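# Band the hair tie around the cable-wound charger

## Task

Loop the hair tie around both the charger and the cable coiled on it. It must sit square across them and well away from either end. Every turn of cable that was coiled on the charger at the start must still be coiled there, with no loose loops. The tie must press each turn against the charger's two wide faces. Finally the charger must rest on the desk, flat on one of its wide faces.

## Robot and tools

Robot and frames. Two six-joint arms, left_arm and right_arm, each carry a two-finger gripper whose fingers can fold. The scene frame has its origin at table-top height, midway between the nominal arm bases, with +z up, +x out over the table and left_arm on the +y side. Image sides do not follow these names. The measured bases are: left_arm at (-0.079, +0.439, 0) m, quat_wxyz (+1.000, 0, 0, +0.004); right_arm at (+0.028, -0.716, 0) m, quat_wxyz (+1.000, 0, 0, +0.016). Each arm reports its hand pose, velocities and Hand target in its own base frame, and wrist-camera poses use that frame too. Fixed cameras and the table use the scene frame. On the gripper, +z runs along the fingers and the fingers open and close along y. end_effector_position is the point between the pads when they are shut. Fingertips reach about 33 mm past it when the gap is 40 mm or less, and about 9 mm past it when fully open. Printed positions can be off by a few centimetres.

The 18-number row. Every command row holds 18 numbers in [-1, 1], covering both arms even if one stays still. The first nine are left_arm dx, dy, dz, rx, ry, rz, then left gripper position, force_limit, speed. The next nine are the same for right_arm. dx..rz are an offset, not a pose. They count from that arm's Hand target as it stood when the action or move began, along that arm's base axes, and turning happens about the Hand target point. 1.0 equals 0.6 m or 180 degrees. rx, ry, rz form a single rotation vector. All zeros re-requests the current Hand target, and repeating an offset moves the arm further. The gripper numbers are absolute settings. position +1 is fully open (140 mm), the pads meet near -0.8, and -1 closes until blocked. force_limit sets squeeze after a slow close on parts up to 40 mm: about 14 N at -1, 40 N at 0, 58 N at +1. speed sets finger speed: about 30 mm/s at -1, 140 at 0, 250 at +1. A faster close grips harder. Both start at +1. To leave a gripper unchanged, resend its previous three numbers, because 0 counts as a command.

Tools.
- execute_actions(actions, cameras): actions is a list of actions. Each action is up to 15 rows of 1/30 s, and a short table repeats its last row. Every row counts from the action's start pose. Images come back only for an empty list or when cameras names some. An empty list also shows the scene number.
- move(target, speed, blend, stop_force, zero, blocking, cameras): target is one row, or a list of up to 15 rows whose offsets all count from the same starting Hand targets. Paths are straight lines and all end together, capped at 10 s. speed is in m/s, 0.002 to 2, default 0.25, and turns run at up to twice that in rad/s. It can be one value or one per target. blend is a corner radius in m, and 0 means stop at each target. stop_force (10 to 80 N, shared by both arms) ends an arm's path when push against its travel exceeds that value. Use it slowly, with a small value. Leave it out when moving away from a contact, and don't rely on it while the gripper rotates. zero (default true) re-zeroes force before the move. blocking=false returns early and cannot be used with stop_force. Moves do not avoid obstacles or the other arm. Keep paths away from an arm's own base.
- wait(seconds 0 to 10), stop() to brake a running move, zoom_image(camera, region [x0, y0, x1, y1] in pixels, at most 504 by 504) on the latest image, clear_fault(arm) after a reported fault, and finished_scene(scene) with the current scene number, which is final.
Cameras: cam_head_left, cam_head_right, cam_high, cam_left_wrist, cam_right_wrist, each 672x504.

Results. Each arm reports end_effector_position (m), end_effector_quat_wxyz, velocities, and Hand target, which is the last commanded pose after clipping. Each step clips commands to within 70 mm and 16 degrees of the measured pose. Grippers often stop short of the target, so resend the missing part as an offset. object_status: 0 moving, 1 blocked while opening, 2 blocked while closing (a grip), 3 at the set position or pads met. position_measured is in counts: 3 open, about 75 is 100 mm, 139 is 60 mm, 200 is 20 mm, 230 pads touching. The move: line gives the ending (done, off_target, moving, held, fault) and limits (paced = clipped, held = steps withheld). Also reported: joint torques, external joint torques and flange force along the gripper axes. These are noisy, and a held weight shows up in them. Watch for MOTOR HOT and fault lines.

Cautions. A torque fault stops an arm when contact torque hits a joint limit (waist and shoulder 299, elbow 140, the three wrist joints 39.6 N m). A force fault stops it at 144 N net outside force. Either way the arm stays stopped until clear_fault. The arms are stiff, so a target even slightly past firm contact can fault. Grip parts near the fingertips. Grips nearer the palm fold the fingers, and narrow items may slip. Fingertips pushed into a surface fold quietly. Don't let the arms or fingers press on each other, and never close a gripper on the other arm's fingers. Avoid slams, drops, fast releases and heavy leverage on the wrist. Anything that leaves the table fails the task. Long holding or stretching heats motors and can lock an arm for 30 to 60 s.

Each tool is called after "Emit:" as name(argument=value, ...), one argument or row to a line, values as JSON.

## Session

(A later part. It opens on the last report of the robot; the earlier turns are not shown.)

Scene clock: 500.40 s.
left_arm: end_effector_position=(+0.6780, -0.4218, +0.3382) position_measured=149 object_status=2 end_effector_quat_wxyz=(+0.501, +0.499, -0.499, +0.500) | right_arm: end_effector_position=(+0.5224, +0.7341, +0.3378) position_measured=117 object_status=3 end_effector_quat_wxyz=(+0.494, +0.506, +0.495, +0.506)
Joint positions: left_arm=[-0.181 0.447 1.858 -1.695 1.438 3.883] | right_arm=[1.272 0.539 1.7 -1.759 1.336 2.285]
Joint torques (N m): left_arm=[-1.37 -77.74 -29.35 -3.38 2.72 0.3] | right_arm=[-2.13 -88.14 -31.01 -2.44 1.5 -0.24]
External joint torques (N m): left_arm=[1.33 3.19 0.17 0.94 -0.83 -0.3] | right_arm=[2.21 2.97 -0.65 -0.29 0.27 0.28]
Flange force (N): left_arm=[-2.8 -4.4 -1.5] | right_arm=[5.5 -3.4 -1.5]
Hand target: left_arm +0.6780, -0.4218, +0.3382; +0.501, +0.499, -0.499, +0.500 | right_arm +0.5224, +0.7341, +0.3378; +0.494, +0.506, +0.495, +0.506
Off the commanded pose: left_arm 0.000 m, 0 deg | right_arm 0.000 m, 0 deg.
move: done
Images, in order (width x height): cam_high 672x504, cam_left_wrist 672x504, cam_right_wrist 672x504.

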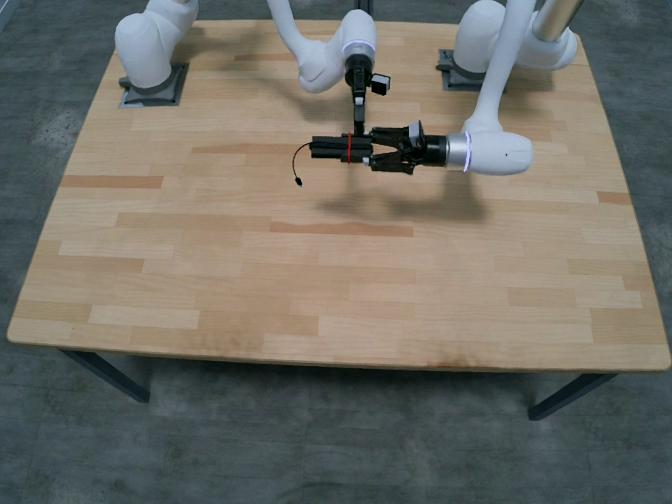

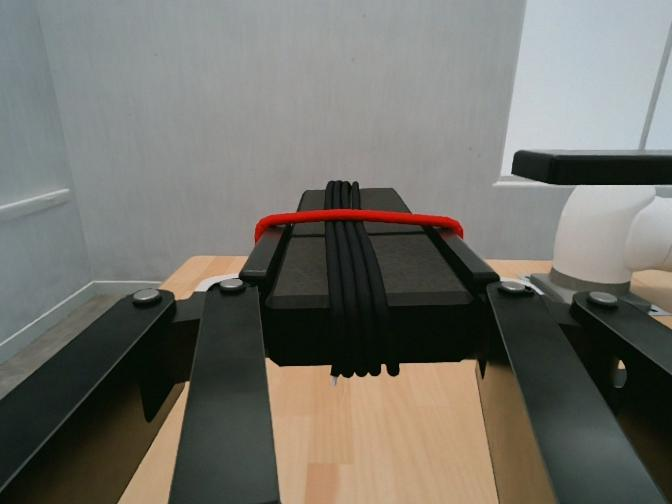

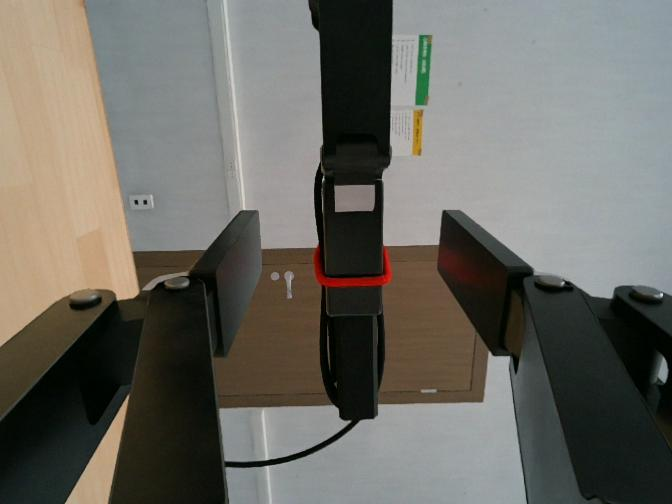

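Emit:
move(
  target=[
    [0,0,0,0,0,0,-1,-0.3,-1,0,-0.009,0,0,0,0,0.1,0,-0.5],
    [0,0,0,0,0,0,-1,-0.3,-1,0.098,-0.009,0,0,0,0,0.1,0,-0.5],
  ],
  cameras=["cam_right_wrist","cam_left_wrist","cam_high"],
  speed=0.05,
  stop_force=15,
)

Emit:
zoom_image(
  camera="cam_high",
  region=[300, 80, 440, 200],
)

Emit:
zoom_image(
  camera="cam_right_wrist",
  region=[200, 100, 500, 350],
)

Emit:
zoom_image(
  camera="cam_left_wrist",
  region=[220, 130, 520, 380],
)

Scene clock: 509.37 s.
left_arm: end_effector_position=(+0.6780, -0.4218, +0.3382) position_measured=149 object_status=2 end_effector_quat_wxyz=(+0.501, +0.499, -0.499, +0.500) | right_arm: end_effector_position=(+0.5812, +0.7287, +0.3378) position_measured=117 object_status=3 end_effector_quat_wxyz=(+0.494, +0.506, +0.495, +0.506)
Joint positions: left_arm=[-0.181 0.447 1.858 -1.695 1.438 3.883] | right_arm=[1.197 0.554 1.674 -1.806 1.276 2.287]
Joint torques (N m): left_arm=[-1.5 -78.04 -29.29 -3.4 2.69 0.27] | right_arm=[-2.1 -89.93 -31.55 -2.56 1.55 -0.24]
External joint torques (N m): left_arm=[1.24 3.68 0.14 0.94 -0.8 -0.27] | right_arm=[2.04 2.16 -0.76 -0.32 0.25 0.29]
Flange force (N): left_arm=[-3.4 -5.0 -1.3] | right_arm=[4.7 -2.5 -1.1]
Hand target: left_arm +0.6780, -0.4218, +0.3382; +0.501, +0.499, -0.499, +0.500 | right_arm +0.5812, +0.7287, +0.3378; +0.494, +0.506, +0.495, +0.506
Off the commanded pose: left_arm 0.000 m, 0 deg | right_arm 0.000 m, 0 deg.
move: done
Images, in order (width x height): cam_high 672x504, cam_left_wrist 672x504, cam_right_wrist 672x504.

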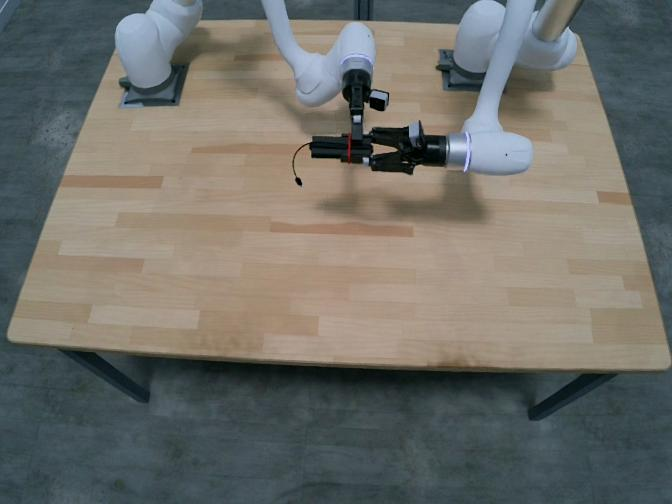

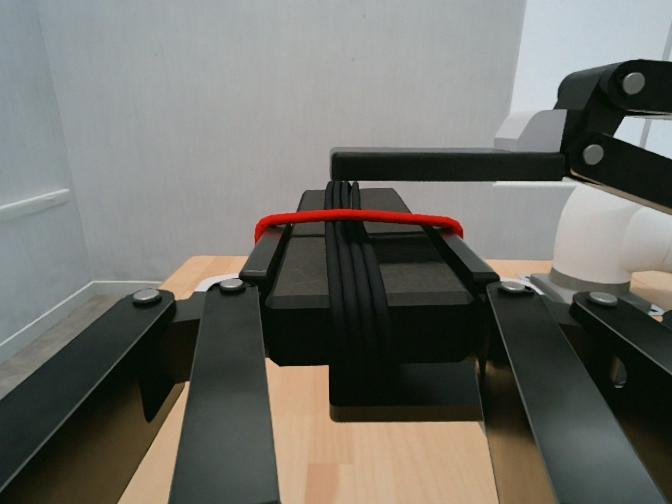

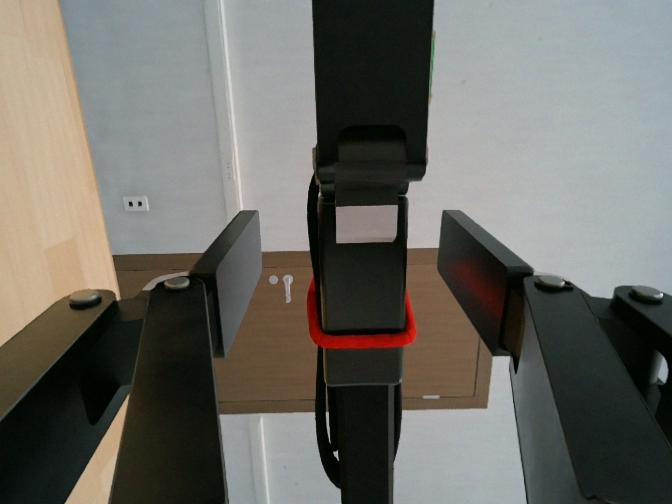

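Scaled by 3.600.

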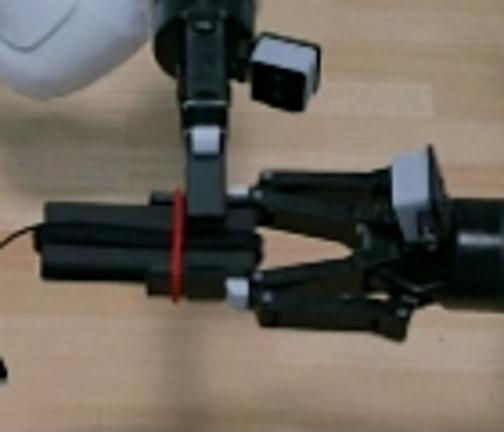

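Scaled by 1.680.

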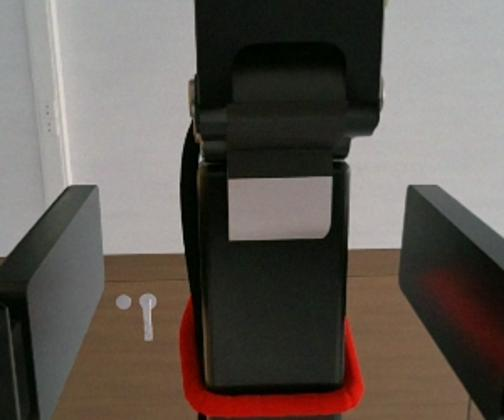

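Scaled by 1.680.

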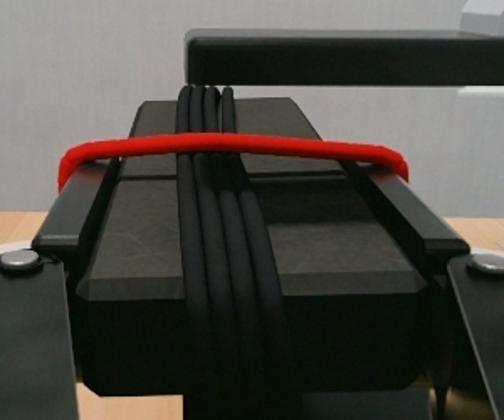

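Emit:
move(
  target=[
    [0,0,0,0,0,0,-1,-0.3,-1,0.02,0,0.004,0,0,0,0.1,0,-0.5],
    [0,0,0,0,0,0,-1,-0.3,-1,0.02,0,0.004,0,0,0,-1,0,-1],
  ],
  cameras=["cam_right_wrist","cam_left_wrist","cam_high"],
  speed=0.05,
)

Emit:
wait(
  seconds=1,
)

Emit:
zoom_image(
  camera="cam_high",
  region=[300, 80, 440, 200],
)

Emit:
zoom_image(
  camera="cam_right_wrist",
  region=[200, 100, 500, 350],
)

Emit:
zoom_image(
  camera="cam_left_wrist",
  region=[220, 130, 520, 380],
)

Scene clock: 520.40 s.
left_arm: end_effector_position=(+0.6780, -0.4218, +0.3383) position_measured=149 object_status=2 end_effector_quat_wxyz=(+0.501, +0.499, -0.499, +0.501) | right_arm: end_effector_position=(+0.5932, +0.7287, +0.3401) position_measured=191 object_status=0 end_effector_quat_wxyz=(+0.494, +0.506, +0.495, +0.506)
Joint positions: left_arm=[-0.181 0.447 1.858 -1.695 1.438 3.883] | right_arm=[1.183 0.557 1.664 -1.813 1.263 2.282]
Joint torques (N m): left_arm=[-0.38 -76.61 -28.38 -2.88 2.48 0.49] | right_arm=[-3.28 -92.99 -32.64 -2.62 2.38 -0.07]
External joint torques (N m): left_arm=[-0.11 2.36 -0.76 0.41 -0.59 -0.49] | right_arm=[3.17 5.04 0.31 -0.27 -0.59 0.12]
Flange force (N): left_arm=[-1.2 -4.9 1.0] | right_arm=[6.5 -5.4 -1.0]
Hand target: left_arm +0.6780, -0.4218, +0.3382; +0.501, +0.499, -0.499, +0.500 | right_arm +0.5932, +0.7287, +0.3402; +0.494, +0.506, +0.495, +0.506
Off the commanded pose: left_arm 0.000 m, 0 deg | right_arm 0.000 m, 0 deg.
move: done
Images, in order (width x height): cam_high 672x504, cam_left_wrist 672x504, cam_right_wrist 672x504.

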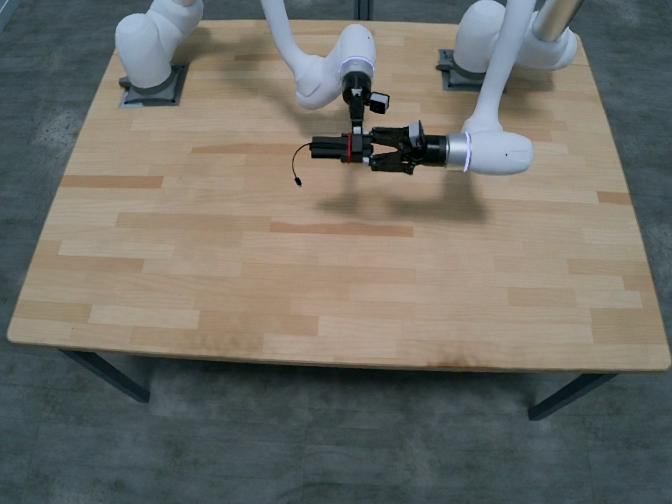

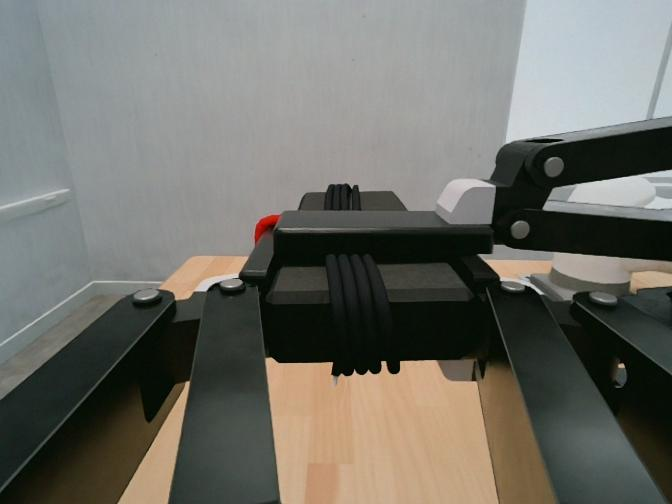

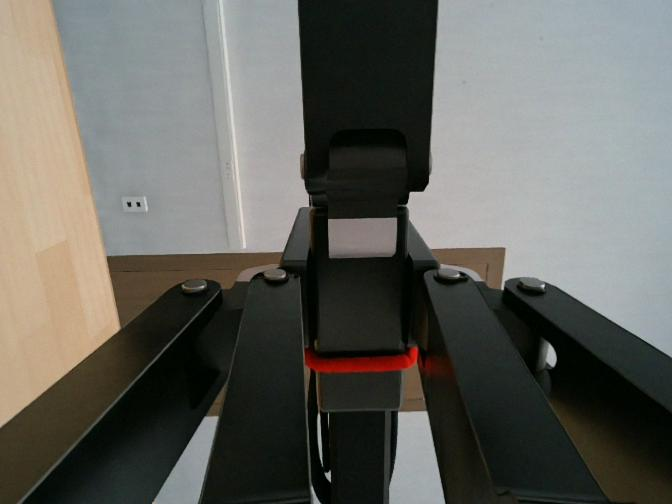

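Scene clock: 521.40 s.
left_arm: end_effector_position=(+0.6780, -0.4218, +0.3383) position_measured=149 object_status=2 end_effector_quat_wxyz=(+0.501, +0.499, -0.499, +0.501) | right_arm: end_effector_position=(+0.5932, +0.7287, +0.3402) position_measured=191 object_status=2 end_effector_quat_wxyz=(+0.494, +0.506, +0.495, +0.506)
Joint positions: left_arm=[-0.181 0.447 1.858 -1.695 1.438 3.883] | right_arm=[1.183 0.557 1.664 -1.813 1.263 2.282]
Joint torques (N m): left_arm=[-0.14 -75.41 -27.61 -2.54 2.13 0.5] | right_arm=[-3.51 -94.55 -33.3 -2.93 2.79 -0.08]
External joint torques (N m): left_arm=[0.23 1.01 -1.56 0.1 -0.24 -0.5] | right_arm=[3.58 7.23 1.01 0.05 -1.02 0.13]
Flange force (N): left_arm=[0.6 -4.9 0.4] | right_arm=[8.0 -7.6 -0.9]
Hand target: left_arm +0.6780, -0.4218, +0.3382; +0.501, +0.499, -0.499, +0.500 | right_arm +0.5932, +0.7287, +0.3402; +0.494, +0.506, +0.495, +0.506
Tool commands: left_gripper/position=-1.0 left_gripper/force_limit=-0.3 left_gripper/speed=-1.0 right_gripper/position=-1.0 right_gripper/force_limit=+0.0 right_gripper/speed=-1.0
Off the commanded pose: left_arm 0.000 m, 0 deg | right_arm 0.000 m, 0 deg.
wait: 1.00 s; at rest by 0.17 s

Scaled by 3.600.
This view is cut from an older image: the scene may have changed since it was taken.

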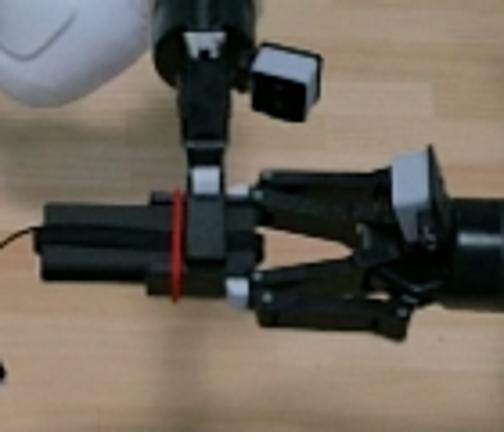

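Scaled by 1.680.
This view is cut from an older image: the scene may have changed since it was taken.

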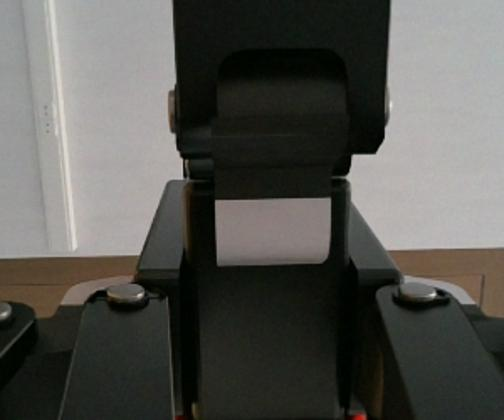

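Scaled by 1.680.
This view is cut from an older image: the scene may have changed since it was taken.

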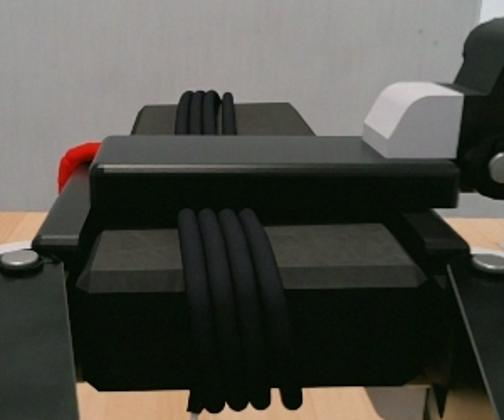

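Emit:
move(
  target=[
    [0,0,0,0,0,0,-0.13,0.2,-0.9,0,0,0,0,0,0,-1,0,-1],
    [0,0.03,0,0,0,0,-0.13,0.2,-0.9,0,0,0,0,0,0,-1,0,-1],
  ],
  cameras=["cam_right_wrist","cam_left_wrist","cam_high"],
  speed=0.02,
)

Emit:
zoom_image(
  camera="cam_high",
  region=[300, 80, 440, 200],
)

Emit:
zoom_image(
  camera="cam_left_wrist",
  region=[220, 130, 520, 380],
)

Scene clock: 527.40 s.
left_arm: end_effector_position=(+0.6780, -0.4038, +0.3382) position_measured=145 object_status=3 end_effector_quat_wxyz=(+0.501, +0.499, -0.499, +0.500) | right_arm: end_effector_position=(+0.5932, +0.7287, +0.3402) position_measured=191 object_status=2 end_effector_quat_wxyz=(+0.494, +0.506, +0.495, +0.506)
Joint positions: left_arm=[-0.155 0.444 1.862 -1.677 1.458 3.883] | right_arm=[1.183 0.557 1.664 -1.813 1.263 2.282]
Joint torques (N m): left_arm=[-1.38 -75.59 -27.71 -2.73 2.19 0.31] | right_arm=[-3.39 -93.02 -32.67 -2.86 2.51 -0.33]
External joint torques (N m): left_arm=[1.29 1.63 -1.29 0.33 -0.3 -0.31] | right_arm=[3.36 5.13 0.26 -0.04 -0.73 0.38]
Flange force (N): left_arm=[-0.5 -5.3 -1.4] | right_arm=[6.7 -5.7 -1.2]
Hand target: left_arm +0.6780, -0.4038, +0.3382; +0.501, +0.499, -0.499, +0.500 | right_arm +0.5932, +0.7287, +0.3402; +0.494, +0.506, +0.495, +0.506
Off the commanded pose: left_arm 0.000 m, 0 deg | right_arm 0.000 m, 0 deg.
move: done
Images, in order (width x height): cam_high 672x504, cam_left_wrist 672x504, cam_right_wrist 672x504.

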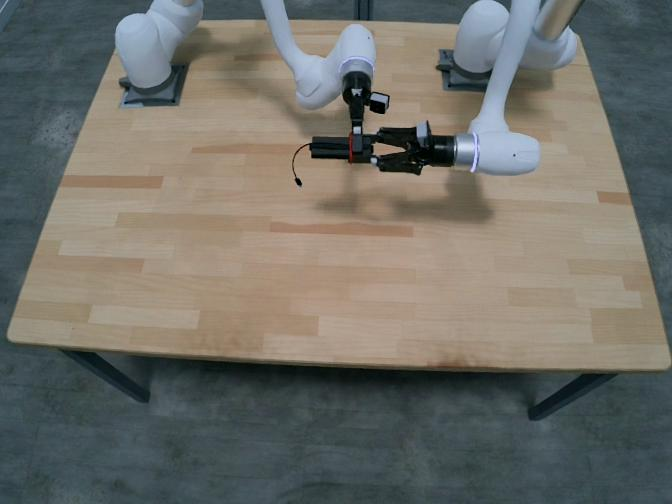

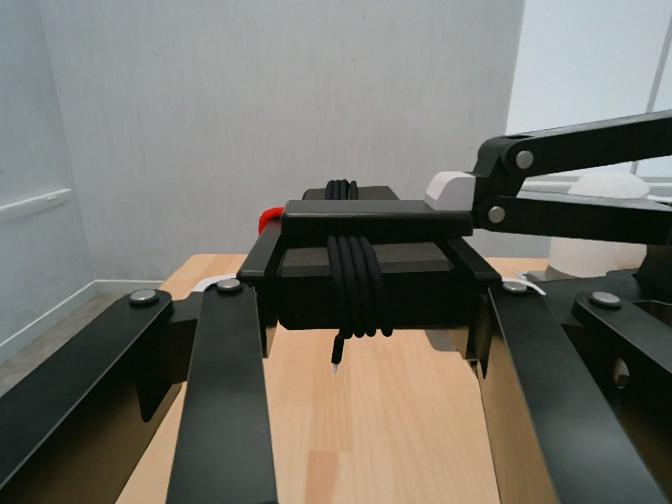

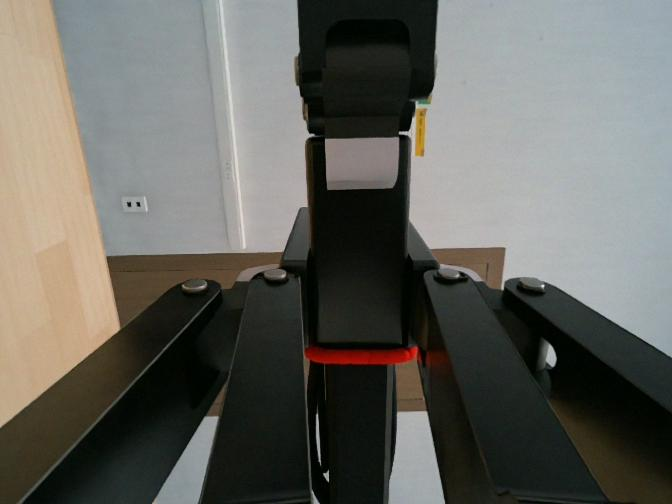

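Scaled by 3.600.

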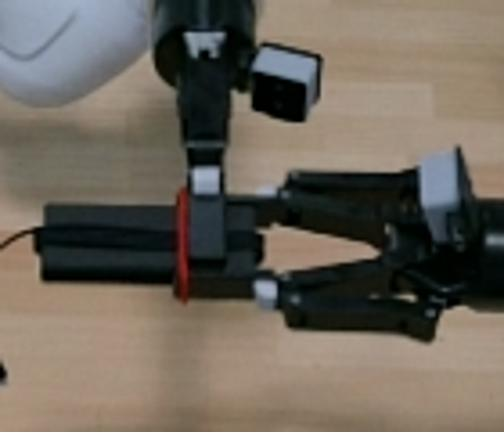

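Scaled by 1.680.

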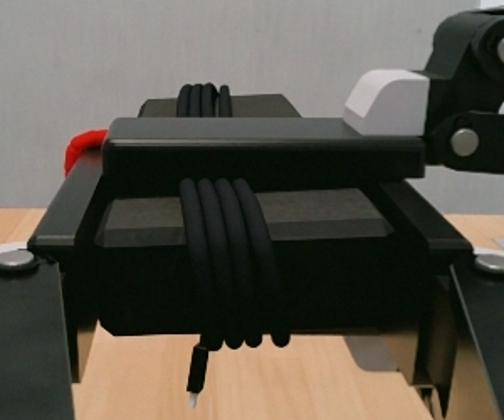

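Emit:
move(
  target=[0,0.02,0,0,0,0,-0.13,0.2,-0.9,0,0,0,0,0,0,-1,0,-1],
  cameras=["cam_right_wrist","cam_left_wrist","cam_high"],
  speed=0.03,
)

Emit:
zoom_image(
  camera="cam_high",
  region=[300, 80, 440, 200],
)

Emit:
zoom_image(
  camera="cam_left_wrist",
  region=[220, 130, 520, 380],
)

Scene clock: 531.67 s.
left_arm: end_effector_position=(+0.6780, -0.3918, +0.3382) position_measured=145 object_status=3 end_effector_quat_wxyz=(+0.501, +0.499, -0.499, +0.500) | right_arm: end_effector_position=(+0.5932, +0.7287, +0.3402) position_measured=191 object_status=2 end_effector_quat_wxyz=(+0.494, +0.506, +0.495, +0.506)
Joint positions: left_arm=[-0.138 0.443 1.864 -1.665 1.471 3.883] | right_arm=[1.183 0.557 1.664 -1.813 1.263 2.282]
Joint torques (N m): left_arm=[-1.43 -75.2 -27.72 -2.52 2.01 0.32] | right_arm=[-1.99 -93.03 -33.35 -3.37 2.13 -0.37]
External joint torques (N m): left_arm=[1.66 1.46 -1.19 0.18 -0.13 -0.32] | right_arm=[1.61 4.29 0.68 0.43 -0.32 0.42]
Flange force (N): left_arm=[-0.4 -4.9 -2.1] | right_arm=[4.2 -5.0 -0.6]
Hand target: left_arm +0.6780, -0.3918, +0.3382; +0.501, +0.499, -0.499, +0.500 | right_arm +0.5932, +0.7287, +0.3402; +0.494, +0.506, +0.495, +0.506
Off the commanded pose: left_arm 0.000 m, 0 deg | right_arm 0.000 m, 0 deg.
move: done
Images, in order (width x height): cam_high 672x504, cam_left_wrist 672x504, cam_right_wrist 672x504.

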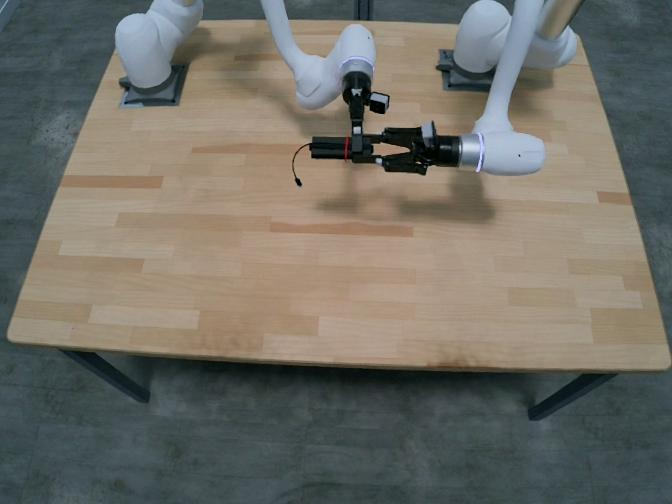

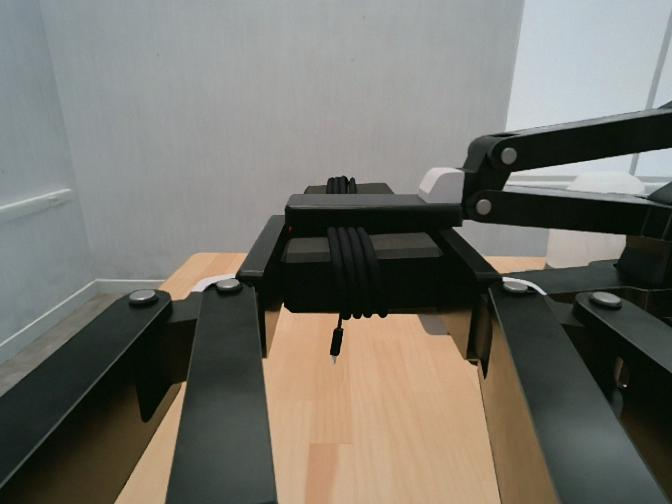

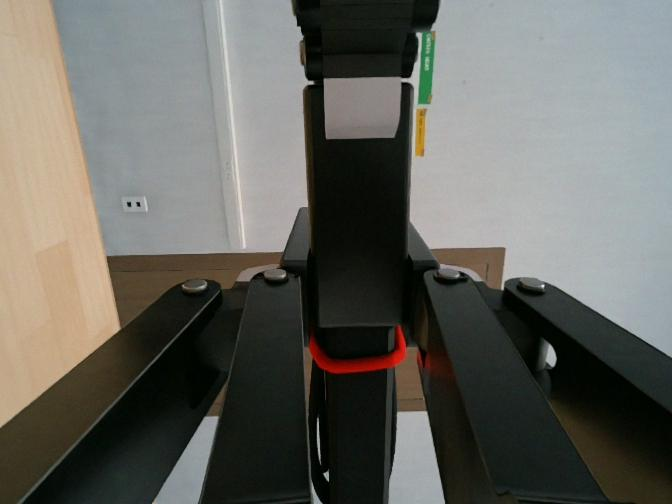

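Scaled by 3.600.

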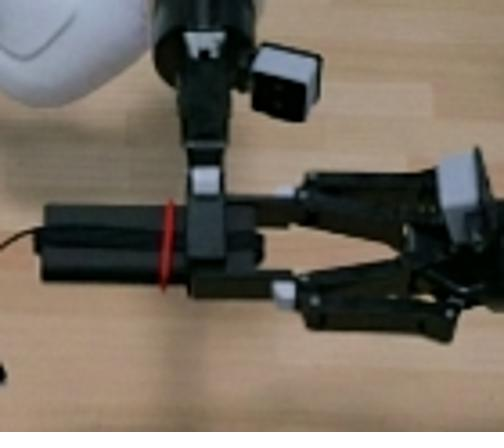

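Scaled by 1.680.

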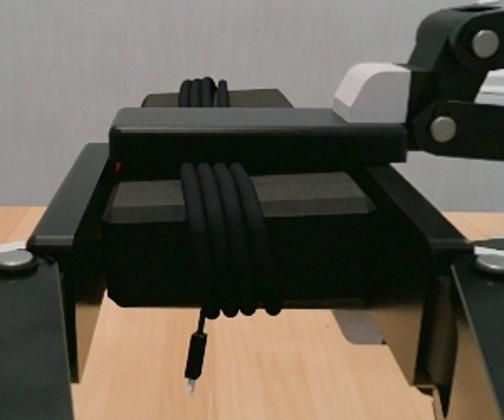

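Emit:
move(
  target=[
    [0,0.2,0,0,0,0,-0.1,0.2,-0.9,0,0,0,0,0,0,-1,0,-1],
    [0,0.2,0.45,0.25,0,0,-0.1,0.2,-0.9,0,0,0,0,0,0,-1,0,-1],
    [0,-0.173,0.45,0.5,0,0,-0.1,0.2,-0.9,0,0,0,0,0,0,-1,0,-1],
  ],
  cameras=["all"],
  speed=0.25,
  blend=0.02,
)

Emit:
zoom_image(
  camera="cam_left_wrist",
  region=[200, 80, 500, 330],
)

Emit:
zoom_image(
  camera="cam_high",
  region=[300, 80, 440, 200],
)

Scene clock: 553.00 s.
left_arm: end_effector_position=(+0.6780, -0.4956, +0.6083) position_measured=141 object_status=3 end_effector_quat_wxyz=(+0.001, +0.707, -0.707, +0.001) | right_arm: end_effector_position=(+0.5932, +0.7287, +0.3402) position_measured=191 object_status=2 end_effector_quat_wxyz=(+0.494, +0.506, +0.495, +0.506)
Joint positions: left_arm=[-0.671 0.609 0.437 -0.003 2.094 2.469] | right_arm=[1.183 0.557 1.664 -1.813 1.263 2.282]
Joint torques (N m): left_arm=[-1.05 -97.39 -35.64 3.64 0.22 0.29] | right_arm=[-2.17 -93.16 -33.37 -3.38 2.14 -0.37]
External joint torques (N m): left_arm=[1.4 0.73 -1.13 0.12 -0.26 -0.29] | right_arm=[2.07 5.48 1.03 0.5 -0.36 0.42]
Flange force (N): left_arm=[0.0 0.0 0.0] | right_arm=[5.2 -6.4 -0.9]
Hand target: left_arm +0.6780, -0.4956, +0.6082; +0.001, +0.707, -0.707, +0.001 | right_arm +0.5932, +0.7287, +0.3402; +0.494, +0.506, +0.495, +0.506
Off the commanded pose: left_arm 0.000 m, 0 deg | right_arm 0.000 m, 0 deg.
move: done

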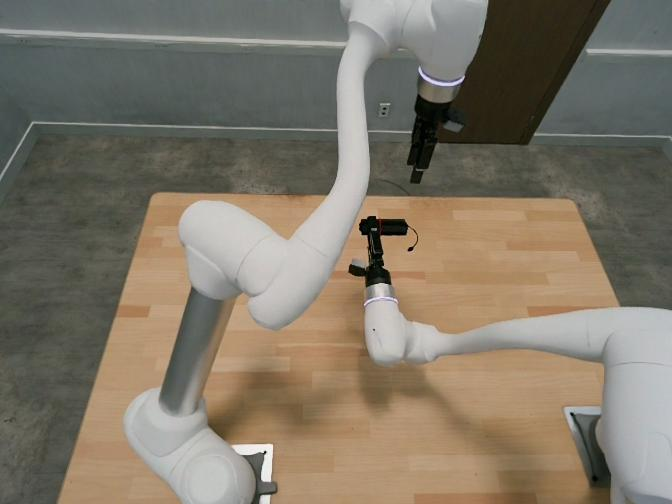

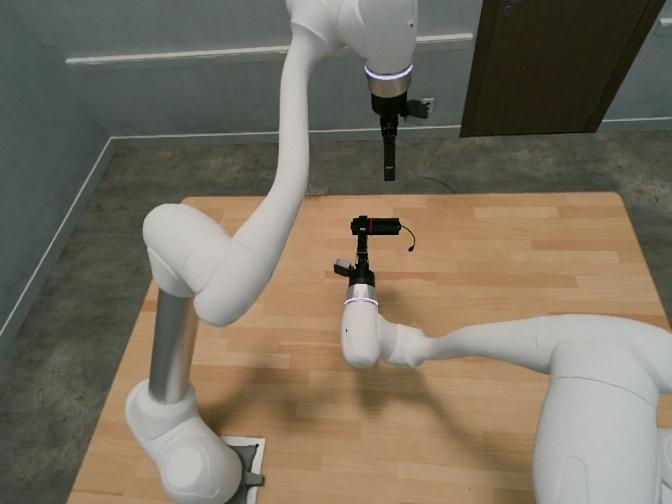

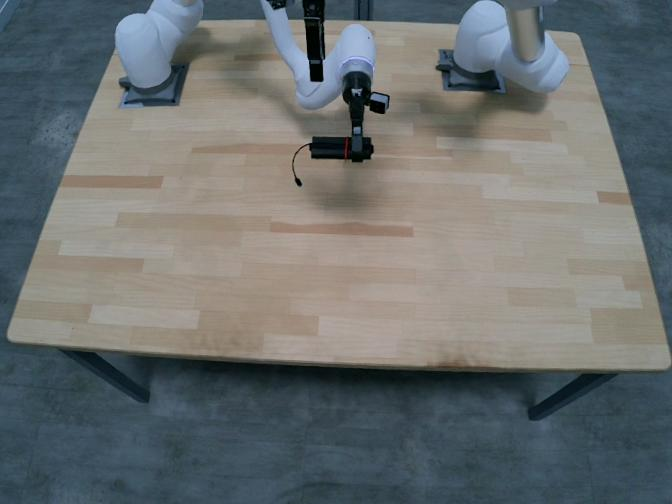

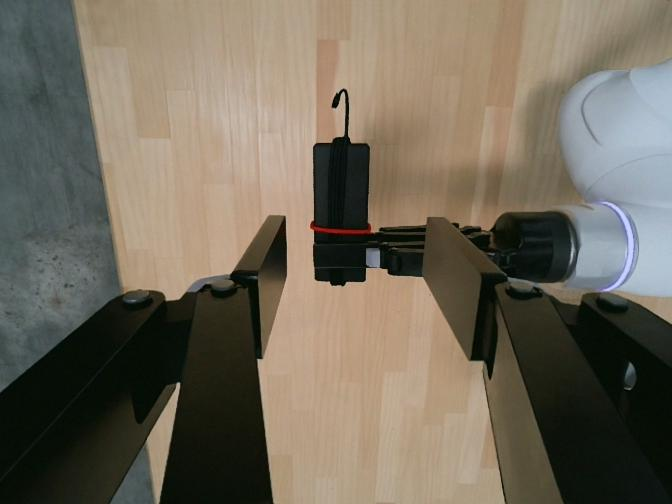

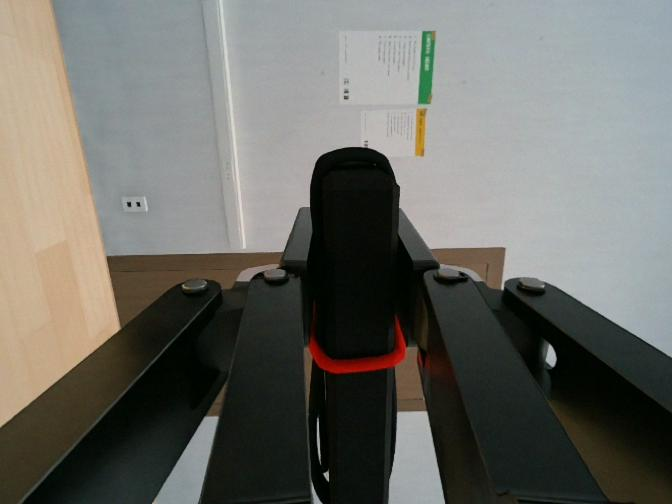

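Scaled by 1.680.

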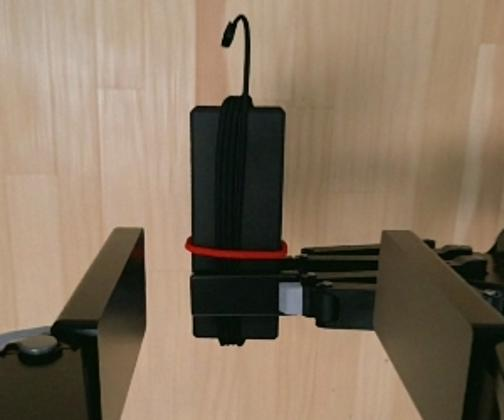

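Scaled by 3.600.

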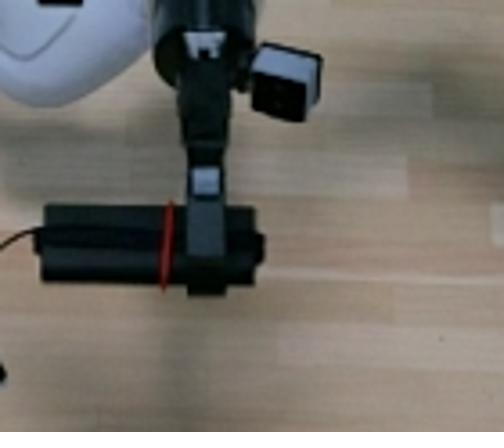

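Emit:
move(
  target=[0.006,-0.018,-0.27,0,0,0,-0.0,0.2,-0.9,0,0,0,0,0,0,-1,0,-1],
  cameras=["cam_left_wrist"],
  speed=0.2,
)

Scene clock: 558.33 s.
left_arm: end_effector_position=(+0.6816, -0.5064, +0.4463) position_measured=129 object_status=3 end_effector_quat_wxyz=(+0.001, +0.707, -0.707, +0.001) | right_arm: end_effector_position=(+0.5932, +0.7287, +0.3402) position_measured=191 object_status=2 end_effector_quat_wxyz=(+0.494, +0.506, +0.495, +0.506)
Joint positions: left_arm=[-0.679 0.496 0.93 -0.002 1.715 2.462] | right_arm=[1.183 0.557 1.664 -1.813 1.263 2.282]
Joint torques (N m): left_arm=[-1.39 -92.97 -40.63 4.2 0.16 0.3] | right_arm=[-2.17 -93.26 -33.29 -3.38 2.14 -0.38]
External joint torques (N m): left_arm=[1.5 1.1 -1.44 0.08 -0.2 -0.3] | right_arm=[2.05 5.26 1 0.49 -0.35 0.43]
Flange force (N): left_arm=[2.7 -6.0 -3.2] | right_arm=[5.0 -6.1 -0.9]
Hand target: left_arm +0.6816, -0.5064, +0.4462; +0.001, +0.707, -0.707, +0.001 | right_arm +0.5932, +0.7287, +0.3402; +0.494, +0.506, +0.495, +0.506
Off the commanded pose: left_arm 0.000 m, 0 deg | right_arm 0.000 m, 0 deg.
move: done
Images, in order (width x height): cam_left_wrist 672x504.

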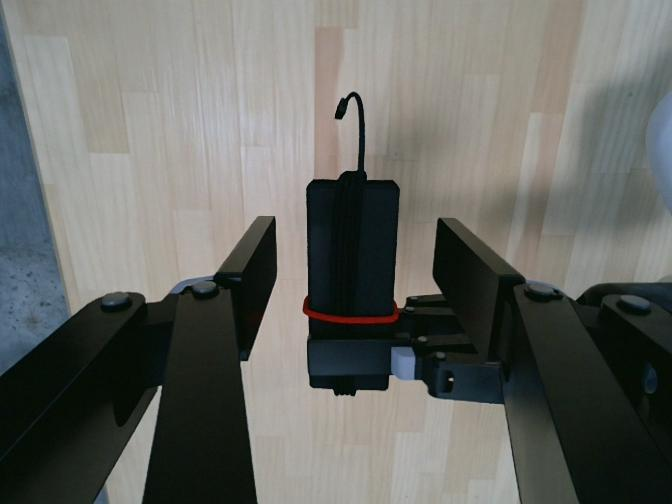

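Emit:
move(
  target=[0,0,-0.1235,0,0,0,0,0.2,-0.9,0,0,0,0,0,0,-1,0,-1],
  cameras=["cam_left_wrist","cam_right_wrist"],
  speed=0.06,
  stop_force=12,
)

Emit:
zoom_image(
  camera="cam_right_wrist",
  region=[200, 250, 500, 500],
)

Scene clock: 565.30 s.
left_arm: end_effector_position=(+0.6816, -0.5064, +0.3721) position_measured=129 object_status=3 end_effector_quat_wxyz=(+0.001, +0.707, -0.707, +0.001) | right_arm: end_effector_position=(+0.5932, +0.7287, +0.3402) position_measured=191 object_status=2 end_effector_quat_wxyz=(+0.494, +0.506, +0.495, +0.506)
Joint positions: left_arm=[-0.679 0.485 1.079 -0.002 1.576 2.463] | right_arm=[1.183 0.557 1.664 -1.813 1.263 2.282]
Joint torques (N m): left_arm=[-1.09 -92.58 -41.14 4.25 0.19 0.35] | right_arm=[-2.25 -93.35 -33.47 -3.36 2.15 -0.39]
External joint torques (N m): left_arm=[1.42 1.13 -1.39 0.09 -0.23 -0.35] | right_arm=[2.26 5.9 1.21 0.48 -0.37 0.43]
Flange force (N): left_arm=[2.4 -5.4 -2.1] | right_arm=[5.4 -6.9 -1.0]
Hand target: left_arm +0.6816, -0.5064, +0.3721; +0.001, +0.707, -0.707, +0.001 | right_arm +0.5932, +0.7287, +0.3402; +0.494, +0.506, +0.495, +0.506
Off the commanded pose: left_arm 0.000 m, 0 deg | right_arm 0.000 m, 0 deg.
move: done
Images, in order (width x height): cam_left_wrist 672x504, cam_right_wrist 672x504.

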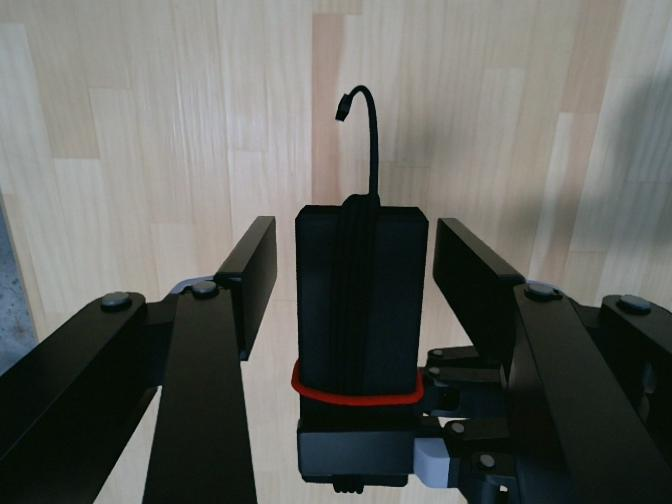

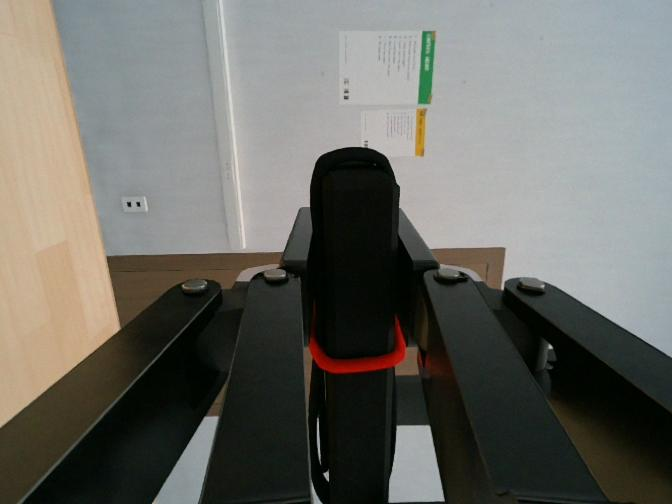

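Scaled by 1.680.

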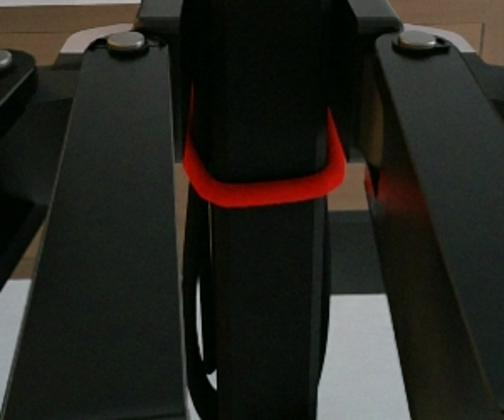

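Emit:
execute_actions(
  actions=[
    [[0,0,0,0,0,0,-1,0,-1,0,0,0,0,0,0,-1,0,-1]],
    [[0,0,0,0,0,0,-1,0,-1,0,0,0,0,0,0,-1,0,-1]],
    [[0,0,0,0,0,0,-1,0,-1,0,0,0,0,0,0,-1,0,-1]],
  ],
  cameras=["cam_left_wrist"],
)

Emit:
wait(
  seconds=0.7,
)

Scene clock: 571.23 s.
left_arm: end_effector_position=(+0.6816, -0.5064, +0.3721) position_measured=152 object_status=2 end_effector_quat_wxyz=(+0.001, +0.707, -0.707, +0.001) | right_arm: end_effector_position=(+0.5932, +0.7287, +0.3402) position_measured=191 object_status=2 end_effector_quat_wxyz=(+0.494, +0.506, +0.495, +0.506)
Joint positions: left_arm=[-0.679 0.485 1.079 -0.002 1.576 2.463] | right_arm=[1.183 0.557 1.664 -1.813 1.263 2.282]
Joint torques (N m): left_arm=[0.83 -90.3 -40.64 5.41 -0.53 0.56] | right_arm=[-0.11 -95.71 -33.6 -3.67 2.96 -0.54]
External joint torques (N m): left_arm=[-0.37 -1.15 -1.87 -1.08 0.5 -0.56] | right_arm=[0.27 7.49 1.01 0.77 -1.17 0.59]
External joint torques at the end of the 1st action: left_arm=[-0.78 0.02 -1.36 -0.83 0.4 -0.47] | right_arm=[0.46 6.03 0.79 0.5 -0.89 0.5]
External joint torques at the end of the 2nd action: left_arm=[-1.65 -1.52 -2.09 -1.1 0.47 -0.59] | right_arm=[-0.18 7.7 1.21 0.78 -1.17 0.59]
Flange force (N): left_arm=[3.0 -2.2 -4.3] | right_arm=[6.6 -8.2 2.8]
Flange force at the end of the 1st action (N): left_arm=[3.6 -2.5 -3.2] | right_arm=[5.4 -6.7 2.0]
Flange force at the end of the 2nd action (N): left_arm=[4.1 -1.1 -4.6] | right_arm=[6.2 -8.5 3.2]
Hand target: left_arm +0.6816, -0.5064, +0.3721; +0.001, +0.707, -0.707, +0.001 | right_arm +0.5932, +0.7287, +0.3402; +0.494, +0.506, +0.495, +0.506
Off the commanded pose: left_arm 0.000 m, 0 deg | right_arm 0.000 m, 0 deg.
Images, in order (width x height): cam_left_wrist 672x504.

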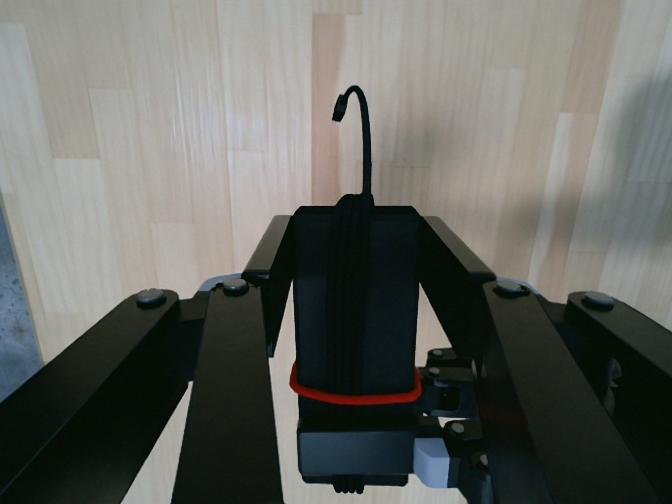

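Scene clock: 571.93 s.
left_arm: end_effector_position=(+0.6816, -0.5064, +0.3721) position_measured=152 object_status=2 end_effector_quat_wxyz=(+0.001, +0.707, -0.707, +0.001) | right_arm: end_effector_position=(+0.5932, +0.7287, +0.3402) position_measured=191 object_status=2 end_effector_quat_wxyz=(+0.494, +0.506, +0.495, +0.506)
Joint positions: left_arm=[-0.679 0.485 1.079 -0.002 1.576 2.463] | right_arm=[1.183 0.557 1.664 -1.813 1.263 2.282]
Joint torques (N m): left_arm=[0.71 -90.29 -40.53 5.38 -0.56 0.53] | right_arm=[-0.13 -95.47 -33.68 -3.66 2.95 -0.53]
External joint torques (N m): left_arm=[-1.1 -1.05 -1.99 -1.07 0.52 -0.53] | right_arm=[0.4 7.68 1.22 0.77 -1.18 0.58]
Flange force (N): left_arm=[3.9 -2.1 -4.5] | right_arm=[6.4 -8.4 2.5]
Hand target: left_arm +0.6816, -0.5064, +0.3721; +0.001, +0.707, -0.707, +0.001 | right_arm +0.5932, +0.7287, +0.3402; +0.494, +0.506, +0.495, +0.506
Tool commands: left_gripper/position=-1.0 left_gripper/force_limit=+0.0 left_gripper/speed=-1.0 right_gripper/position=-1.0 right_gripper/force_limit=+0.0 right_gripper/speed=-1.0
Off the commanded pose: left_arm 0.000 m, 0 deg | right_arm 0.000 m, 0 deg.
wait: 0.70 s; at rest by 0.17 s

Emit:
move(
  target=[
    [0,0,0,0,0,0,-1,0,-1,0,0,0,0,0,0,0,0,-0.8],
    [0,0,0,0,0,0,-1,0,-1,-0.35,0,0,0,0,0,0,0,-0.8],
  ],
  cameras=["cam_left_wrist","cam_right_wrist","cam_high"],
  speed=0.12,
)

Emit:
zoom_image(
  camera="cam_right_wrist",
  region=[200, 50, 500, 300],
)

Emit:
zoom_image(
  camera="cam_left_wrist",
  region=[220, 180, 500, 500],
)

Scene clock: 579.57 s.
left_arm: end_effector_position=(+0.6816, -0.5064, +0.3721) position_measured=152 object_status=2 end_effector_quat_wxyz=(+0.001, +0.707, -0.707, +0.001) | right_arm: end_effector_position=(+0.3832, +0.7287, +0.3402) position_measured=129 object_status=3 end_effector_quat_wxyz=(+0.494, +0.506, +0.495, +0.506)
Joint positions: left_arm=[-0.679 0.485 1.079 -0.002 1.576 2.463] | right_arm=[1.454 0.501 1.759 -1.645 1.479 2.288]
Joint torques (N m): left_arm=[-1.23 -94.55 -42.48 4.36 0.29 0.32] | right_arm=[-2.01 -83.25 -29.99 -2.06 1.5 -0.25]
External joint torques (N m): left_arm=[0.52 3.6 0.05 -0.07 -0.33 -0.32] | right_arm=[1.92 2.12 -0.45 -0.35 0.3 0.29]
Flange force (N): left_arm=[3.5 -5.1 0.7] | right_arm=[3.6 -2.6 -2.4]
Hand target: left_arm +0.6816, -0.5064, +0.3721; +0.001, +0.707, -0.707, +0.001 | right_arm +0.3832, +0.7287, +0.3402; +0.494, +0.506, +0.495, +0.506
Off the commanded pose: left_arm 0.000 m, 0 deg | right_arm 0.000 m, 0 deg.
move: done
Images, in order (width x height): cam_high 672x504, cam_left_wrist 672x504, cam_right_wrist 672x504.

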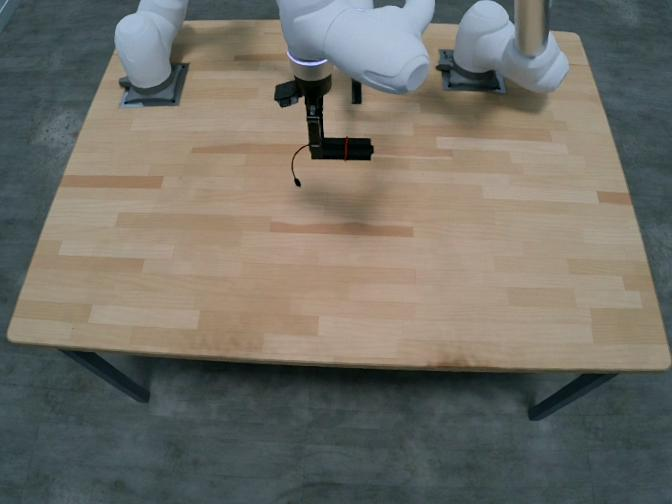

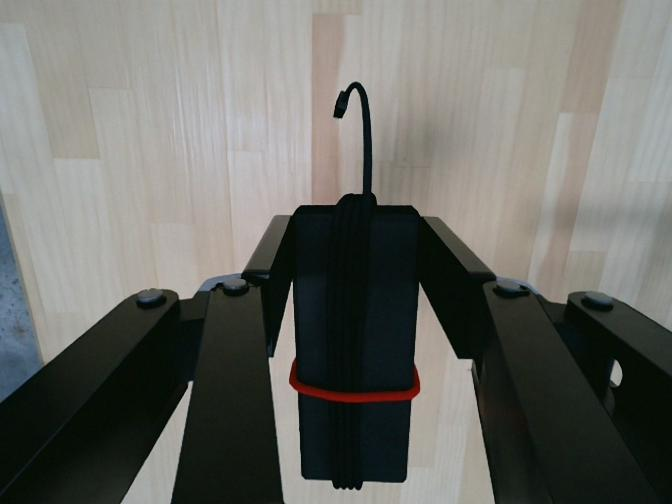

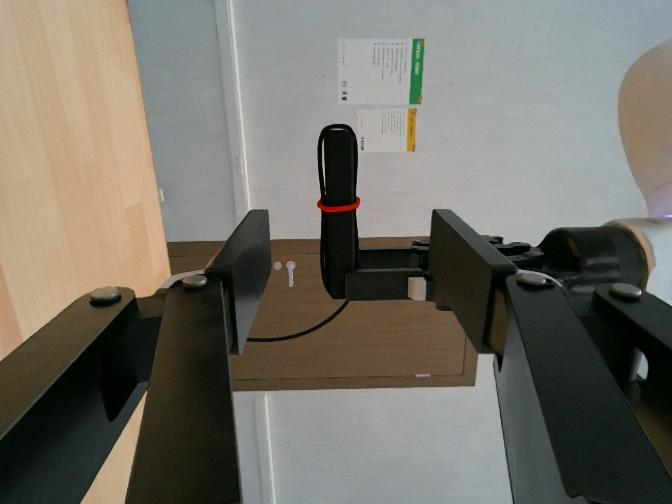

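Scaled by 1.680.

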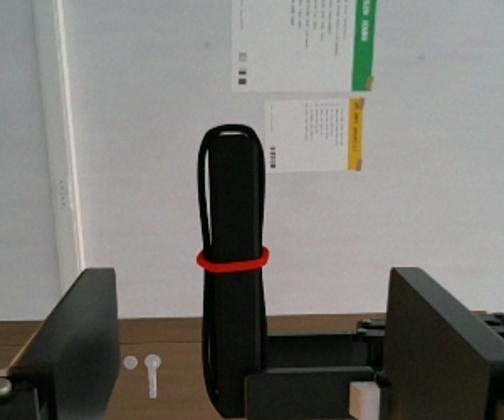

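Scaled by 1.575.

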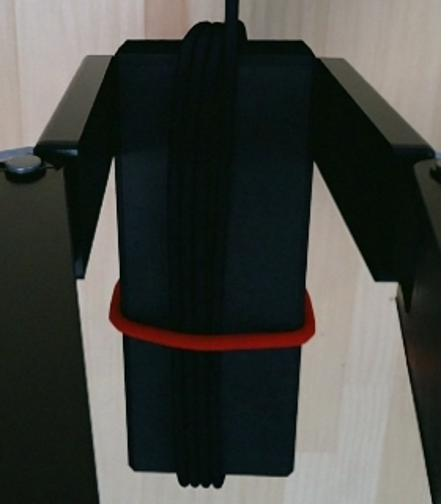

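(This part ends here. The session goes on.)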